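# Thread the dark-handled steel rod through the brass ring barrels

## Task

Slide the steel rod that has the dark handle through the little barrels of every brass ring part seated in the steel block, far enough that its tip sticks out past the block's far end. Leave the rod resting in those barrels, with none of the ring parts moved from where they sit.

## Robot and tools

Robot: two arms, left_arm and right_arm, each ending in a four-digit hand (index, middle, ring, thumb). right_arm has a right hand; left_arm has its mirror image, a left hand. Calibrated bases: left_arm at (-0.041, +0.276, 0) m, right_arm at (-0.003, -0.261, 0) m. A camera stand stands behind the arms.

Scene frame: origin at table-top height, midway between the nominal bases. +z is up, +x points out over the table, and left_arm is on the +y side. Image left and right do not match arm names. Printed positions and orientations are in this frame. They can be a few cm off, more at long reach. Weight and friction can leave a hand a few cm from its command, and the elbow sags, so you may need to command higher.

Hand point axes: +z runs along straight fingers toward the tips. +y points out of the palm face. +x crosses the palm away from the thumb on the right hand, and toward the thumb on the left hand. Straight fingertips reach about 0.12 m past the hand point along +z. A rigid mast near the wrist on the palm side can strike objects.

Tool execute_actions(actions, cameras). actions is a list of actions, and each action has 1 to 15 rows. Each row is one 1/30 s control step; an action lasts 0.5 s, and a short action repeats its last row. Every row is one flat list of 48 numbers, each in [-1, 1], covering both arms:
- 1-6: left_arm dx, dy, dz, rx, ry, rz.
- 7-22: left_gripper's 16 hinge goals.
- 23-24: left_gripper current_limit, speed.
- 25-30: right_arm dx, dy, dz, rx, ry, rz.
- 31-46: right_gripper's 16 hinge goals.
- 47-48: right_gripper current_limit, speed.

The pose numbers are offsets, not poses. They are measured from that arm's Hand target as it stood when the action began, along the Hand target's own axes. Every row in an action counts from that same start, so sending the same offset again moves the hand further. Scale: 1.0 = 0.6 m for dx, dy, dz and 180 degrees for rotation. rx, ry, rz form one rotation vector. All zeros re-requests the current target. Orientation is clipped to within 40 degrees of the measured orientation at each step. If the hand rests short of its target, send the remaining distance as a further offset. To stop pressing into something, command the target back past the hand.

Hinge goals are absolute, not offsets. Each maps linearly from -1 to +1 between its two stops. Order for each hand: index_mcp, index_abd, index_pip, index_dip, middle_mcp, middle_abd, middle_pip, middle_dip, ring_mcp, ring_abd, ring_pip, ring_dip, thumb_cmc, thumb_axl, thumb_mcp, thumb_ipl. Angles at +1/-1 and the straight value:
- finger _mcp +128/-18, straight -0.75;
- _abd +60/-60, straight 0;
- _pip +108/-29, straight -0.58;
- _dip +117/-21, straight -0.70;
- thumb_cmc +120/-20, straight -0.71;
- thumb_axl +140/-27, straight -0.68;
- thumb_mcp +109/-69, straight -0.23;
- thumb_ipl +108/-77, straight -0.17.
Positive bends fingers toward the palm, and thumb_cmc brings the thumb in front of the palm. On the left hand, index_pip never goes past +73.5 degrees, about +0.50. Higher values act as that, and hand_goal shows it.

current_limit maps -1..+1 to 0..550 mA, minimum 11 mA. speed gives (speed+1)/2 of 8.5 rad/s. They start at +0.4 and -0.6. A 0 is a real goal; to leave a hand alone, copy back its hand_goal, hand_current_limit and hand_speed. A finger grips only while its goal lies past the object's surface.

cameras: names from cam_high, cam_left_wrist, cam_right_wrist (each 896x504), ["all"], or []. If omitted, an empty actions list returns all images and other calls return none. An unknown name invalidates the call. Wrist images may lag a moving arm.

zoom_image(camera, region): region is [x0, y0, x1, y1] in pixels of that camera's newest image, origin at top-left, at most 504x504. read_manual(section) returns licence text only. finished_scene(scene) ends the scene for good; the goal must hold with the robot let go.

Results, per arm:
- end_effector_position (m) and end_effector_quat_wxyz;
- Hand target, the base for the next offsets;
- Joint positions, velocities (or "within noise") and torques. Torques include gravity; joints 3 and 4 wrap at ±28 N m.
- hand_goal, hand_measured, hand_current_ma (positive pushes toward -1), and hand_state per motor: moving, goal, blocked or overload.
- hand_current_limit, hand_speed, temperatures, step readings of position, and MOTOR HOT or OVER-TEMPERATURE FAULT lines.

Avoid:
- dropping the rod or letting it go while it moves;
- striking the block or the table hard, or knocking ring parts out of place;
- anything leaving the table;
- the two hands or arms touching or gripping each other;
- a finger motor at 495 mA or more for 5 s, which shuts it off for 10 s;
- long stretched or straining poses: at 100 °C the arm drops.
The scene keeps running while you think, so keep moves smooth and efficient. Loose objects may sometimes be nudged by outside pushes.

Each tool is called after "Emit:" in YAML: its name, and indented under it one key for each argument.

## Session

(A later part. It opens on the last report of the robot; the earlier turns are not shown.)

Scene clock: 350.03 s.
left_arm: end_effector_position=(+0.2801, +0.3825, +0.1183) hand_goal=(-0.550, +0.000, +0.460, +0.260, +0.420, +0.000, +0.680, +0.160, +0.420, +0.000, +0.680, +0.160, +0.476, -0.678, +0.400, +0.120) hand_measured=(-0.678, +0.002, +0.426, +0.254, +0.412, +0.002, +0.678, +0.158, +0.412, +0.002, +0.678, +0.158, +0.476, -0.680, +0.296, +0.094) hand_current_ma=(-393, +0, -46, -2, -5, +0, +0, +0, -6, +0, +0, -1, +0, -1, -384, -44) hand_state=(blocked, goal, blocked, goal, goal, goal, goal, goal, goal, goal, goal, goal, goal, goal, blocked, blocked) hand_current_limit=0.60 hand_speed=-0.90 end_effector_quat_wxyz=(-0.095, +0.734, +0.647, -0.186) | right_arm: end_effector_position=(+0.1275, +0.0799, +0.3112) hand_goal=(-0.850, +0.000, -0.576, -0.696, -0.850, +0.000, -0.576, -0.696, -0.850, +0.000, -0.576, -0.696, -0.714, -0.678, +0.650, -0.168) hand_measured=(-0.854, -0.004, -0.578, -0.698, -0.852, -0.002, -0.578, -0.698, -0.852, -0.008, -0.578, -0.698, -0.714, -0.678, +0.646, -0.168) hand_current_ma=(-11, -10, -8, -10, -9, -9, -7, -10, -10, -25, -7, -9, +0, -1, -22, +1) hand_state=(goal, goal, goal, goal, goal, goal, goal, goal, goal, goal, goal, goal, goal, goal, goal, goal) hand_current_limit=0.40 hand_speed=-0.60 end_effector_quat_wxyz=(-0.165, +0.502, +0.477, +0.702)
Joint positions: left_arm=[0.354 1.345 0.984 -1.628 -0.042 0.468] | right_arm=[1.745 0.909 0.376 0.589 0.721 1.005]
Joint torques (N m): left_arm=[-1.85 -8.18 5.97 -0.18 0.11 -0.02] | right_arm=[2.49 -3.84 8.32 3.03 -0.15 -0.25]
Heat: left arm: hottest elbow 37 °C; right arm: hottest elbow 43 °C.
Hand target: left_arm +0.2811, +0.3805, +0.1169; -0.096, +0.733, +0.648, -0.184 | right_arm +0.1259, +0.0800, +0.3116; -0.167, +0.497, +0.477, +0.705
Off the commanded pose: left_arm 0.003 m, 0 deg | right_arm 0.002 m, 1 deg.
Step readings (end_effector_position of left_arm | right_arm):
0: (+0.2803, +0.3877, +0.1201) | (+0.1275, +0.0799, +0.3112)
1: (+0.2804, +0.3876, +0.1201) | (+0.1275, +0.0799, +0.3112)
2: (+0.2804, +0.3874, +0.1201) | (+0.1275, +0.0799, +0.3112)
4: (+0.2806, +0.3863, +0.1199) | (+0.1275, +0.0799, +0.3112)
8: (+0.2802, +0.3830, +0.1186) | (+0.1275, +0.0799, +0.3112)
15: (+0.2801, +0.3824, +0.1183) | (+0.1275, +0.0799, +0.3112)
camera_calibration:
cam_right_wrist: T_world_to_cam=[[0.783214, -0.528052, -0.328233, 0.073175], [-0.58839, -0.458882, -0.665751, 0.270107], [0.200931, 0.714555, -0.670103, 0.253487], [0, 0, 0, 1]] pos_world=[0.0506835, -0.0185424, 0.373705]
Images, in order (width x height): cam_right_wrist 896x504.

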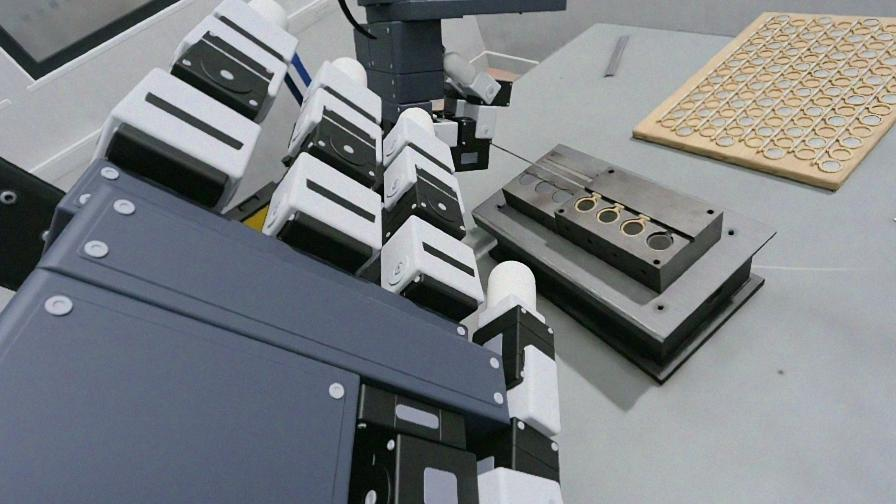

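Emit:
execute_actions:
  actions:
    - [[-0.0083,0.001,0.00036,0,0,0,-0.55,0,0.46,0.26,0.42,0,0.68,0.16,0.42,0,0.68,0.16,0.477,-0.678,0.40,0.12,0.6,-0.9,0,0,0,0,0,0,-0.85,0,-0.576,-0.696,-0.85,0,-0.576,-0.696,-0.85,0,-0.576,-0.696,-0.714,-0.678,0.65,-0.168,0.4,-0.6]]
  cameras: ["cam_right_wrist"]

Emit:
zoom_image:
  camera: "cam_right_wrist"
  region: [545, 165, 625, 215]

Scene clock: 352.37 s.
left_arm: end_effector_position=(+0.2805, +0.3777, +0.1172) hand_goal=(-0.550, +0.000, +0.460, +0.260, +0.420, +0.000, +0.680, +0.160, +0.420, +0.000, +0.680, +0.160, +0.476, -0.678, +0.400, +0.120) hand_measured=(-0.678, +0.002, +0.426, +0.254, +0.412, +0.002, +0.678, +0.158, +0.412, +0.002, +0.678, +0.158, +0.476, -0.680, +0.296, +0.094) hand_current_ma=(-393, +0, -46, -2, -5, +0, +0, +0, -6, +0, +0, -1, +0, -1, -384, -44) hand_state=(blocked, goal, blocked, goal, goal, goal, goal, goal, goal, goal, goal, goal, goal, goal, blocked, blocked) hand_current_limit=0.60 hand_speed=-0.90 end_effector_quat_wxyz=(-0.096, +0.733, +0.647, -0.187) | right_arm: end_effector_position=(+0.1275, +0.0799, +0.3112) hand_goal=(-0.850, +0.000, -0.576, -0.696, -0.850, +0.000, -0.576, -0.696, -0.850, +0.000, -0.576, -0.696, -0.714, -0.678, +0.650, -0.168) hand_measured=(-0.854, -0.004, -0.578, -0.698, -0.852, -0.002, -0.578, -0.698, -0.852, -0.008, -0.578, -0.698, -0.714, -0.678, +0.646, -0.168) hand_current_ma=(-11, -10, -8, -10, -9, -9, -7, -10, -10, -25, -7, -9, +0, -1, -22, +1) hand_state=(goal, goal, goal, goal, goal, goal, goal, goal, goal, goal, goal, goal, goal, goal, goal, goal) hand_current_limit=0.40 hand_speed=-0.60 end_effector_quat_wxyz=(-0.165, +0.502, +0.477, +0.702)
Joint positions: left_arm=[0.34 1.345 0.981 -1.628 -0.036 0.455] | right_arm=[1.745 0.909 0.376 0.589 0.721 1.005]
Joint torques (N m): left_arm=[-1.61 -9.41 6.04 -0.2 0.14 -0.07] | right_arm=[3.37 -3.84 8.28 2.91 -0.13 -0.22]
Heat: left arm: hottest elbow 37 °C; right arm: hottest elbow 43 °C.
Hand target: left_arm +0.2811, +0.3756, +0.1172; -0.096, +0.733, +0.648, -0.184 | right_arm +0.1259, +0.0800, +0.3116; -0.167, +0.497, +0.477, +0.705
Off the commanded pose: left_arm 0.002 m, 0 deg | right_arm 0.002 m, 1 deg.
Step readings (end_effector_position of left_arm | right_arm):
0: (+0.2801, +0.3825, +0.1183) | (+0.1275, +0.0799, +0.3112)
1: (+0.2801, +0.3825, +0.1183) | (+0.1275, +0.0799, +0.3112)
2: (+0.2802, +0.3824, +0.1183) | (+0.1275, +0.0799, +0.3112)
4: (+0.2806, +0.3812, +0.1184) | (+0.1275, +0.0799, +0.3112)
8: (+0.2813, +0.3783, +0.1181) | (+0.1275, +0.0799, +0.3112)
15: (+0.2805, +0.3776, +0.1172) | (+0.1275, +0.0799, +0.3112)
camera_calibration:
cam_right_wrist: T_world_to_cam=[[0.783214, -0.528052, -0.328233, 0.073175], [-0.58839, -0.458882, -0.665751, 0.270107], [0.200931, 0.714555, -0.670103, 0.253487], [0, 0, 0, 1]] pos_world=[0.0506835, -0.0185424, 0.373705]
Images, in order (width x height): cam_right_wrist 896x504.

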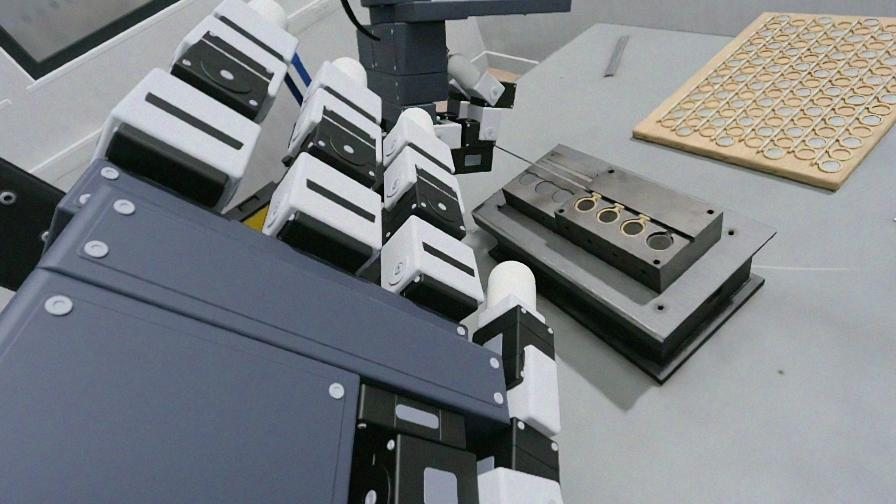

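Scaled by 6.300 from the camera's 896x504 image, which has a finer 1280x720 frame.

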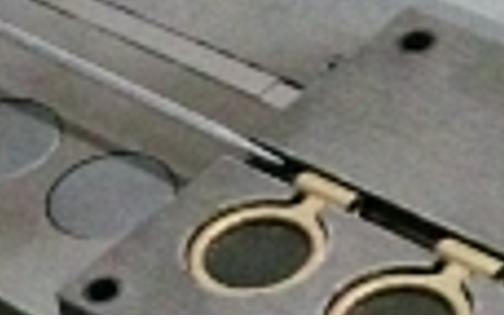

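Emit:
execute_actions:
  actions:
    - [[0,0,0,0,0,0,-0.55,0,0.46,0.26,0.42,0,0.68,0.16,0.42,0,0.68,0.16,0.477,-0.678,0.40,0.12,0.6,-0.9,-0.0513,0.0272,0.0445,-0.0271,-0.0394,0.0792,-0.95,0,-0.9,-0.9,-0.95,0,-0.9,-0.9,-0.95,0,-0.9,-0.9,-0.714,-0.678,0.65,-0.168,0.4,-0.6]]
    - [[0,0,0,0,0,0,-0.55,0,0.46,0.26,0.42,0,0.68,0.16,0.42,0,0.68,0.16,0.477,-0.678,0.40,0.12,0.6,-0.9,-0.0377,0.0343,0.0527,-0.0271,-0.0394,0.0792,-0.95,0,-0.9,-0.9,-0.95,0,-0.9,-0.9,-0.95,0,-0.9,-0.9,-0.714,-0.678,0.65,-0.168,0.4,-0.6]]
    - [[0,0,0,0,0,0,-0.55,0,0.46,0.26,0.42,0,0.68,0.16,0.42,0,0.68,0.16,0.477,-0.678,0.40,0.12,0.6,-0.9,-0.0192,0.0598,0.0831,-0.0271,-0.0394,0.0792,-0.95,0,-0.9,-0.9,-0.95,0,-0.9,-0.9,-0.95,0,-0.9,-0.9,-0.714,-0.678,0.65,-0.168,0.4,-0.6]]
    - [[0,0,0,0,0,0,-0.55,0,0.46,0.26,0.42,0,0.68,0.16,0.42,0,0.68,0.16,0.477,-0.678,0.40,0.12,0.6,-0.9,0,0,0,0,0,0,-0.95,0,-0.9,-0.9,-0.95,0,-0.9,-0.9,-0.95,0,-0.9,-0.9,-0.714,-0.678,0.65,-0.168,0.4,-0.6]]
  cameras: ["cam_right_wrist"]

Emit:
zoom_image:
  camera: "cam_right_wrist"
  region: [500, 165, 580, 205]

Emit:
zoom_image:
  camera: "cam_right_wrist"
  region: [530, 165, 630, 225]

Scene clock: 355.67 s.
left_arm: end_effector_position=(+0.2805, +0.3777, +0.1172) hand_goal=(-0.550, +0.000, +0.460, +0.260, +0.420, +0.000, +0.680, +0.160, +0.420, +0.000, +0.680, +0.160, +0.476, -0.678, +0.400, +0.120) hand_measured=(-0.678, +0.002, +0.426, +0.254, +0.412, +0.002, +0.678, +0.158, +0.412, +0.002, +0.678, +0.158, +0.476, -0.680, +0.296, +0.094) hand_current_ma=(-393, +0, -46, -2, -5, +0, +0, +0, -6, +0, +0, -1, +0, -1, -384, -44) hand_state=(blocked, goal, blocked, goal, goal, goal, goal, goal, goal, goal, goal, goal, goal, goal, blocked, blocked) hand_current_limit=0.60 hand_speed=-0.90 end_effector_quat_wxyz=(-0.096, +0.733, +0.647, -0.187) | right_arm: end_effector_position=(+0.2571, +0.0859, +0.2361) hand_goal=(-0.950, +0.000, -0.900, -0.900, -0.950, +0.000, -0.900, -0.900, -0.950, +0.000, -0.900, -0.900, -0.714, -0.678, +0.650, -0.168) hand_measured=(-0.948, -0.004, -0.898, -0.898, -0.948, -0.002, -0.898, -0.898, -0.948, -0.008, -0.898, -0.898, -0.714, -0.678, +0.646, -0.168) hand_current_ma=(+4, -10, +6, +9, +4, -9, +5, +9, +4, -25, +5, +9, +0, -1, -22, +1) hand_state=(goal, goal, goal, goal, goal, goal, goal, goal, goal, goal, goal, goal, goal, goal, goal, goal) hand_current_limit=0.40 hand_speed=-0.60 end_effector_quat_wxyz=(-0.244, +0.777, +0.213, +0.541)
Joint positions: left_arm=[0.34 1.345 0.981 -1.628 -0.036 0.455] | right_arm=[1.323 1.075 0.677 0.038 0.57 1.927]
Joint torques (N m): left_arm=[-1.49 -9.11 6.05 -0.2 0.11 0] | right_arm=[1.2 -5.6 13.7 2.24 0.17 0.04]
Heat: left arm: hottest elbow 37 °C; right arm: hottest elbow 44 °C.
Hand target: left_arm +0.2811, +0.3756, +0.1172; -0.096, +0.733, +0.648, -0.184 | right_arm +0.2656, +0.1013, +0.2610; -0.259, +0.771, +0.196, +0.548
Off the commanded pose: left_arm 0.002 m, 0 deg | right_arm 0.030 m, 3 deg.
Step readings (end_effector_position of left_arm | right_arm):
0: (+0.2805, +0.3777, +0.1172) | (+0.1275, +0.0799, +0.3112)
1: (+0.2805, +0.3777, +0.1172) | (+0.1276, +0.0797, +0.3111)
2: (+0.2805, +0.3777, +0.1172) | (+0.1295, +0.0785, +0.3093)
4: (+0.2805, +0.3777, +0.1172) | (+0.1364, +0.0764, +0.3019)
8: (+0.2805, +0.3777, +0.1172) | (+0.1547, +0.0725, +0.2788)
15: (+0.2805, +0.3777, +0.1172) | (+0.1620, +0.0745, +0.2696)
16: (+0.2805, +0.3777, +0.1172) | (+0.1622, +0.0755, +0.2702)
17: (+0.2805, +0.3777, +0.1172) | (+0.1646, +0.0757, +0.2697)
19: (+0.2805, +0.3777, +0.1172) | (+0.1725, +0.0764, +0.2682)
23: (+0.2805, +0.3777, +0.1172) | (+0.1948, +0.0769, +0.2661)
30: (+0.2805, +0.3777, +0.1172) | (+0.2011, +0.0808, +0.2591)
31: (+0.2805, +0.3777, +0.1172) | (+0.2012, +0.0813, +0.2580)
32: (+0.2805, +0.3777, +0.1172) | (+0.2038, +0.0823, +0.2551)
34: (+0.2805, +0.3777, +0.1172) | (+0.2145, +0.0842, +0.2503)
38: (+0.2805, +0.3777, +0.1172) | (+0.2487, +0.0797, +0.2456)
45: (+0.2805, +0.3777, +0.1172) | (+0.2592, +0.0851, +0.2429)
46: (+0.2805, +0.3777, +0.1172) | (+0.2588, +0.0858, +0.2425)
47: (+0.2805, +0.3777, +0.1172) | (+0.2585, +0.0863, +0.2418)
49: (+0.2805, +0.3777, +0.1172) | (+0.2580, +0.0868, +0.2405)
53: (+0.2805, +0.3777, +0.1172) | (+0.2576, +0.0863, +0.2379)
60: (+0.2805, +0.3777, +0.1172) | (+0.2573, +0.0859, +0.2364)
camera_calibration:
cam_right_wrist: T_world_to_cam=[[0.119671, -0.581377, -0.804786, 0.237912], [-0.992669, -0.0562117, -0.107002, 0.236634], [0.01697, 0.81169, -0.583841, 0.191427], [0, 0, 0, 1]] pos_world=[0.203179, -0.00376156, 0.328551]
Images, in order (width x height): cam_right_wrist 896x504.

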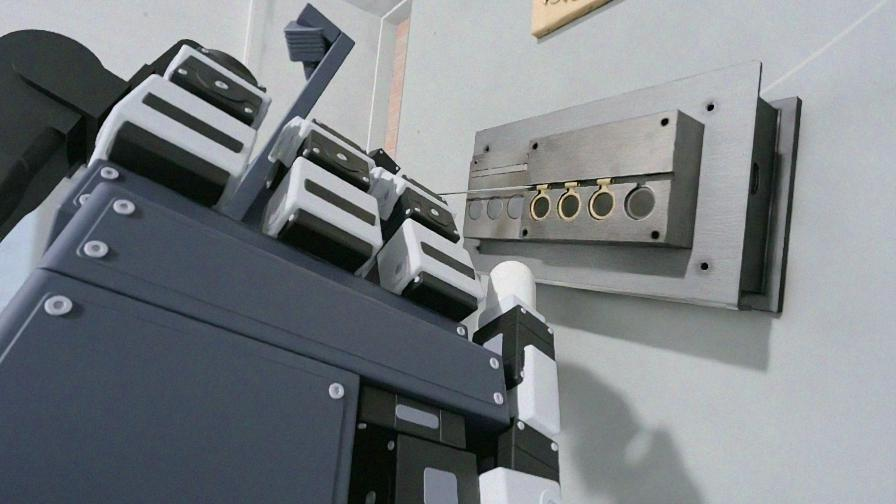

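Scaled by 6.300 from the camera's 896x504 image, which has a finer 1280x720 frame.

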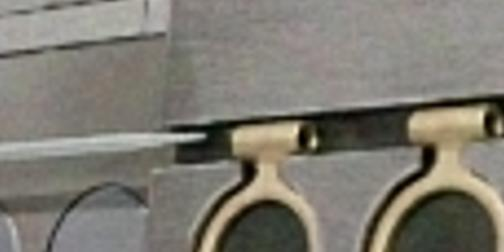

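Scaled by 5.040 from the camera's 896x504 image, which has a finer 1280x720 frame.

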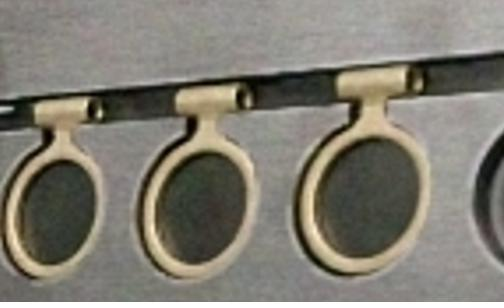

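Emit:
execute_actions:
  actions:
    - [[0.03454,-0.00498,-0.00343,0,0,0,-0.55,0,0.46,0.26,0.42,0,0.68,0.16,0.42,0,0.68,0.16,0.477,-0.678,0.40,0.12,0.6,-0.9,-0.0057,-0.0545,-0.089,0.0271,0.0394,-0.0792,-0.85,0,-0.576,-0.696,-0.85,0,-0.576,-0.696,-0.85,0,-0.576,-0.696,-0.714,-0.678,0.65,-0.168,0.4,-0.6]]
    - [[-0.00726,-0.01898,-0.04585,0,0,0,-0.55,0,0.46,0.26,0.42,0,0.68,0.16,0.42,0,0.68,0.16,0.477,-0.678,0.40,0.12,0.6,-0.9,0.0217,-0.0368,-0.0593,0.0271,0.0394,-0.0792,-0.85,0,-0.576,-0.696,-0.85,0,-0.576,-0.696,-0.85,0,-0.576,-0.696,-0.714,-0.678,0.65,-0.168,0.4,-0.6]]
    - [[0.00676,0.01608,0.04494,0,0,0,-0.55,0,0.46,0.26,0.42,0,0.68,0.16,0.42,0,0.68,0.16,0.477,-0.678,0.40,0.12,0.6,-0.9,0.0377,-0.0343,-0.0527,0.0271,0.0394,-0.0792,-0.85,0,-0.576,-0.696,-0.85,0,-0.576,-0.696,-0.85,0,-0.576,-0.696,-0.714,-0.678,0.65,-0.168,0.4,-0.6]]
    - [[-0.00987,0.00142,0.00098,0,0,0,-0.55,0,0.46,0.26,0.42,0,0.68,0.16,0.42,0,0.68,0.16,0.477,-0.678,0.40,0.12,0.6,-0.9,0,0,0,0,0,0,-0.85,0,-0.576,-0.696,-0.85,0,-0.576,-0.696,-0.85,0,-0.576,-0.696,-0.714,-0.678,0.65,-0.168,0.4,-0.6]]
    - [[-0.0083,0.001,0.00036,0,0,0,-0.55,0,0.46,0.26,0.42,0,0.68,0.16,0.42,0,0.68,0.16,0.477,-0.678,0.40,0.12,0.6,-0.9,0,0,0,0,0,0,-0.85,0,-0.576,-0.696,-0.85,0,-0.576,-0.696,-0.85,0,-0.576,-0.696,-0.714,-0.678,0.65,-0.168,0.4,-0.6]]
  cameras: ["cam_right_wrist"]

Emit:
zoom_image:
  camera: "cam_right_wrist"
  region: [545, 165, 625, 215]

Scene clock: 360.67 s.
left_arm: end_effector_position=(+0.2789, +0.3876, +0.1214) hand_goal=(-0.550, +0.000, +0.460, +0.260, +0.420, +0.000, +0.680, +0.160, +0.420, +0.000, +0.680, +0.160, +0.476, -0.678, +0.400, +0.120) hand_measured=(-0.678, +0.002, +0.426, +0.254, +0.412, +0.002, +0.678, +0.158, +0.412, +0.002, +0.678, +0.158, +0.476, -0.680, +0.296, +0.094) hand_current_ma=(-393, +0, -46, -2, -5, +0, +0, +0, -6, +0, +0, -1, +0, -1, -384, -44) hand_state=(blocked, goal, blocked, goal, goal, goal, goal, goal, goal, goal, goal, goal, goal, goal, blocked, blocked) hand_current_limit=0.60 hand_speed=-0.90 end_effector_quat_wxyz=(-0.095, +0.734, +0.647, -0.183) | right_arm: end_effector_position=(+0.1272, +0.0802, +0.3114) hand_goal=(-0.850, +0.000, -0.576, -0.696, -0.850, +0.000, -0.576, -0.696, -0.850, +0.000, -0.576, -0.696, -0.714, -0.678, +0.650, -0.168) hand_measured=(-0.854, -0.004, -0.578, -0.698, -0.852, -0.002, -0.578, -0.698, -0.852, -0.008, -0.578, -0.698, -0.714, -0.678, +0.646, -0.168) hand_current_ma=(-11, -10, -8, -10, -9, -9, -7, -10, -10, -25, -7, -9, +0, -1, -22, +1) hand_state=(goal, goal, goal, goal, goal, goal, goal, goal, goal, goal, goal, goal, goal, goal, goal, goal) hand_current_limit=0.40 hand_speed=-0.60 end_effector_quat_wxyz=(-0.166, +0.501, +0.477, +0.702)
Joint positions: left_arm=[0.369 1.34 0.988 -1.632 -0.049 0.483] | right_arm=[1.746 0.91 0.376 0.589 0.722 1.005]
Joint torques (N m): left_arm=[-1.73 -8.12 6.17 -0.31 0.13 -0.06] | right_arm=[2.73 -3.78 8.46 3.11 -0.11 -0.17]
Heat: left arm: hottest elbow 37 °C; right arm: hottest elbow 44 °C.
Hand target: left_arm +0.2797, +0.3856, +0.1187; -0.096, +0.732, +0.648, -0.184 | right_arm +0.1257, +0.0803, +0.3117; -0.167, +0.497, +0.478, +0.705
Off the commanded pose: left_arm 0.003 m, 0 deg | right_arm 0.002 m, 1 deg.
Step readings (end_effector_position of left_arm | right_arm):
0: (+0.2805, +0.3777, +0.1172) | (+0.2571, +0.0859, +0.2361)
1: (+0.2805, +0.3777, +0.1172) | (+0.2572, +0.0856, +0.2363)
2: (+0.2803, +0.3784, +0.1172) | (+0.2558, +0.0852, +0.2386)
4: (+0.2792, +0.3813, +0.1171) | (+0.2483, +0.0848, +0.2471)
8: (+0.2758, +0.3903, +0.1171) | (+0.2187, +0.0939, +0.2629)
15: (+0.2746, +0.3931, +0.1171) | (+0.2062, +0.0951, +0.2726)
16: (+0.2746, +0.3930, +0.1171) | (+0.2063, +0.0943, +0.2723)
17: (+0.2741, +0.3928, +0.1172) | (+0.2046, +0.0935, +0.2732)
19: (+0.2707, +0.3914, +0.1187) | (+0.1974, +0.0899, +0.2754)
23: (+0.2689, +0.3905, +0.1251) | (+0.1742, +0.0891, +0.2779)
30: (+0.2704, +0.3910, +0.1314) | (+0.1673, +0.0884, +0.2866)
31: (+0.2704, +0.3910, +0.1314) | (+0.1671, +0.0881, +0.2874)
32: (+0.2709, +0.3912, +0.1313) | (+0.1648, +0.0881, +0.2889)
34: (+0.2748, +0.3928, +0.1308) | (+0.1572, +0.0858, +0.2921)
38: (+0.2804, +0.3950, +0.1286) | (+0.1358, +0.0834, +0.2962)
45: (+0.2797, +0.3947, +0.1245) | (+0.1285, +0.0813, +0.3044)
46: (+0.2799, +0.3947, +0.1244) | (+0.1284, +0.0810, +0.3054)
47: (+0.2799, +0.3947, +0.1244) | (+0.1282, +0.0807, +0.3062)
49: (+0.2796, +0.3945, +0.1240) | (+0.1279, +0.0806, +0.3077)
53: (+0.2785, +0.3937, +0.1229) | (+0.1276, +0.0803, +0.3097)
60: (+0.2784, +0.3936, +0.1228) | (+0.1273, +0.0801, +0.3109)
61: (+0.2784, +0.3936, +0.1228) | (+0.1273, +0.0801, +0.3110)
62: (+0.2786, +0.3932, +0.1228) | (+0.1273, +0.0802, +0.3111)
64: (+0.2791, +0.3918, +0.1228) | (+0.1273, +0.0802, +0.3112)
68: (+0.2794, +0.3883, +0.1220) | (+0.1273, +0.0802, +0.3113)
75: (+0.2790, +0.3875, +0.1214) | (+0.1272, +0.0802, +0.3114)
camera_calibration:
cam_right_wrist: T_world_to_cam=[[0.78341, -0.527782, -0.3282, 0.0735384], [-0.5882, -0.459072, -0.665788, 0.270261], [0.200724, 0.714632, -0.670083, 0.253451], [0, 0, 0, 1]] pos_world=[0.0504833, -0.0182424, 0.373905]
Images, in order (width x height): cam_right_wrist 896x504.

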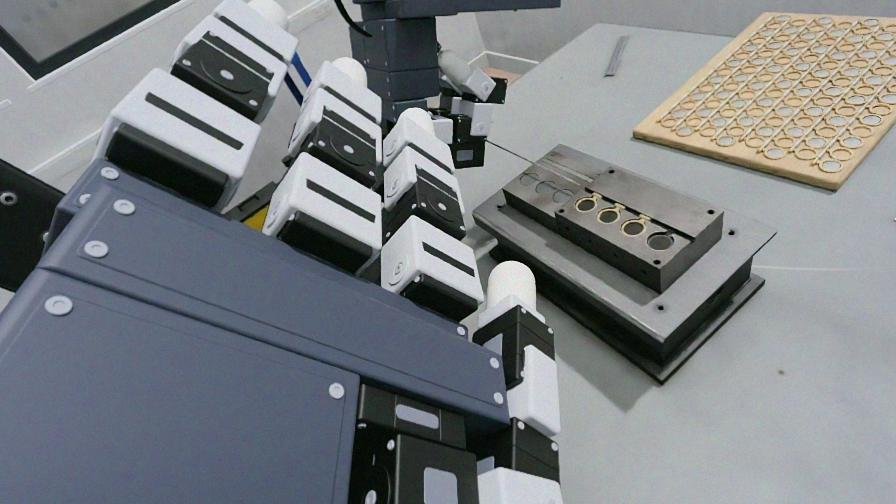

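Scaled by 6.300 from the camera's 896x504 image, which has a finer 1280x720 frame.

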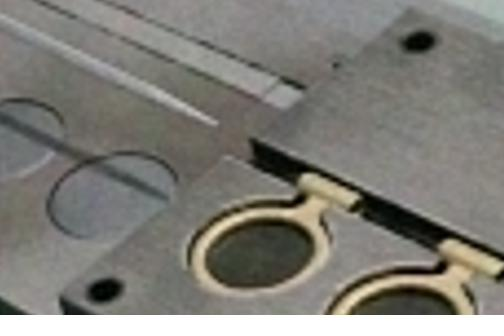

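Emit:
execute_actions:
  actions:
    - [[-0.00815,0.00138,0.00128,0,0,0,-0.55,0,0.46,0.26,0.42,0,0.68,0.16,0.42,0,0.68,0.16,0.477,-0.678,0.40,0.12,0.6,-0.9,0,0,0,0,0,0,-0.85,0,-0.576,-0.696,-0.85,0,-0.576,-0.696,-0.85,0,-0.576,-0.696,-0.714,-0.678,0.65,-0.168,0.4,-0.6]]
    - [[-0.0083,0.001,0.00036,0,0,0,-0.55,0,0.46,0.26,0.42,0,0.68,0.16,0.42,0,0.68,0.16,0.477,-0.678,0.40,0.12,0.6,-0.9,0,0,0,0,0,0,-0.85,0,-0.576,-0.696,-0.85,0,-0.576,-0.696,-0.85,0,-0.576,-0.696,-0.714,-0.678,0.65,-0.168,0.4,-0.6]]
  cameras: ["cam_right_wrist"]

Emit:
zoom_image:
  camera: "cam_right_wrist"
  region: [545, 165, 625, 215]

Scene clock: 362.80 s.
left_arm: end_effector_position=(+0.2794, +0.3779, +0.1187) hand_goal=(-0.550, +0.000, +0.460, +0.260, +0.420, +0.000, +0.680, +0.160, +0.420, +0.000, +0.680, +0.160, +0.476, -0.678, +0.400, +0.120) hand_measured=(-0.678, +0.002, +0.426, +0.254, +0.412, +0.002, +0.678, +0.158, +0.412, +0.002, +0.678, +0.158, +0.476, -0.680, +0.296, +0.094) hand_current_ma=(-393, +0, -46, -2, -5, +0, +0, +0, -6, +0, +0, -1, +0, -1, -384, -44) hand_state=(blocked, goal, blocked, goal, goal, goal, goal, goal, goal, goal, goal, goal, goal, goal, blocked, blocked) hand_current_limit=0.60 hand_speed=-0.90 end_effector_quat_wxyz=(-0.096, +0.733, +0.647, -0.186) | right_arm: end_effector_position=(+0.1272, +0.0802, +0.3114) hand_goal=(-0.850, +0.000, -0.576, -0.696, -0.850, +0.000, -0.576, -0.696, -0.850, +0.000, -0.576, -0.696, -0.714, -0.678, +0.650, -0.168) hand_measured=(-0.854, -0.004, -0.578, -0.698, -0.852, -0.002, -0.578, -0.698, -0.852, -0.008, -0.578, -0.698, -0.714, -0.678, +0.646, -0.168) hand_current_ma=(-11, -10, -8, -10, -9, -9, -7, -10, -10, -25, -7, -9, +0, -1, -22, +1) hand_state=(goal, goal, goal, goal, goal, goal, goal, goal, goal, goal, goal, goal, goal, goal, goal, goal) hand_current_limit=0.40 hand_speed=-0.60 end_effector_quat_wxyz=(-0.166, +0.501, +0.477, +0.702)
Joint positions: left_arm=[0.341 1.34 0.98 -1.632 -0.037 0.457] | right_arm=[1.746 0.91 0.376 0.589 0.722 1.005]
Joint torques (N m): left_arm=[-1.61 -8.76 6.11 -0.25 0.15 -0.02] | right_arm=[2.9 -3.66 8.5 3.12 -0.14 -0.23]
Heat: left arm: hottest elbow 37 °C; right arm: hottest elbow 44 °C.
Hand target: left_arm +0.2797, +0.3757, +0.1188; -0.096, +0.732, +0.649, -0.184 | right_arm +0.1257, +0.0803, +0.3117; -0.167, +0.497, +0.478, +0.705
Off the commanded pose: left_arm 0.002 m, 0 deg | right_arm 0.002 m, 1 deg.
Step readings (end_effector_position of left_arm | right_arm):
0: (+0.2789, +0.3876, +0.1214) | (+0.1272, +0.0802, +0.3114)
1: (+0.2789, +0.3876, +0.1214) | (+0.1272, +0.0802, +0.3114)
2: (+0.2790, +0.3875, +0.1214) | (+0.1272, +0.0802, +0.3114)
4: (+0.2793, +0.3863, +0.1213) | (+0.1272, +0.0802, +0.3114)
8: (+0.2791, +0.3830, +0.1201) | (+0.1272, +0.0802, +0.3114)
15: (+0.2790, +0.3826, +0.1199) | (+0.1272, +0.0802, +0.3114)
16: (+0.2790, +0.3826, +0.1199) | (+0.1272, +0.0802, +0.3114)
17: (+0.2791, +0.3824, +0.1199) | (+0.1272, +0.0802, +0.3114)
19: (+0.2795, +0.3814, +0.1199) | (+0.1272, +0.0802, +0.3114)
23: (+0.2801, +0.3783, +0.1195) | (+0.1272, +0.0802, +0.3114)
30: (+0.2794, +0.3778, +0.1187) | (+0.1272, +0.0802, +0.3114)
camera_calibration:
cam_right_wrist: T_world_to_cam=[[0.78341, -0.527782, -0.3282, 0.0735384], [-0.5882, -0.459072, -0.665788, 0.270261], [0.200724, 0.714632, -0.670083, 0.253451], [0, 0, 0, 1]] pos_world=[0.0504833, -0.0182424, 0.373905]
Images, in order (width x height): cam_right_wrist 896x504.

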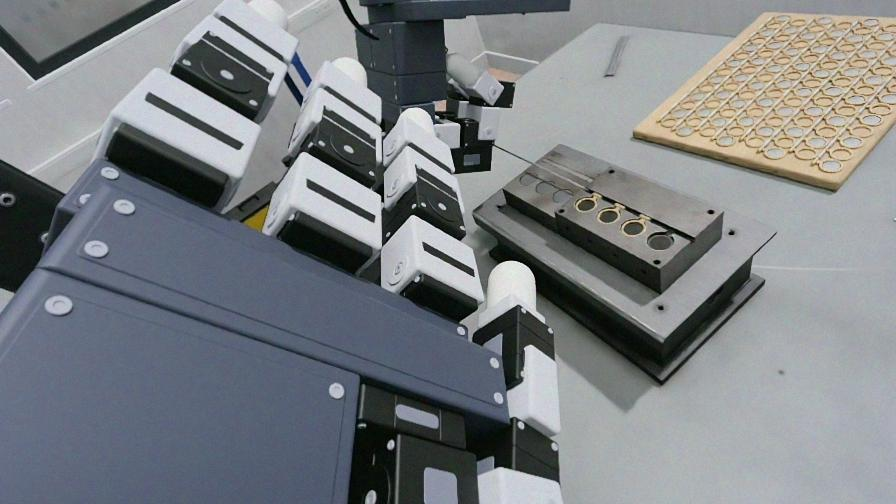

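Scaled by 6.300 from the camera's 896x504 image, which has a finer 1280x720 frame.

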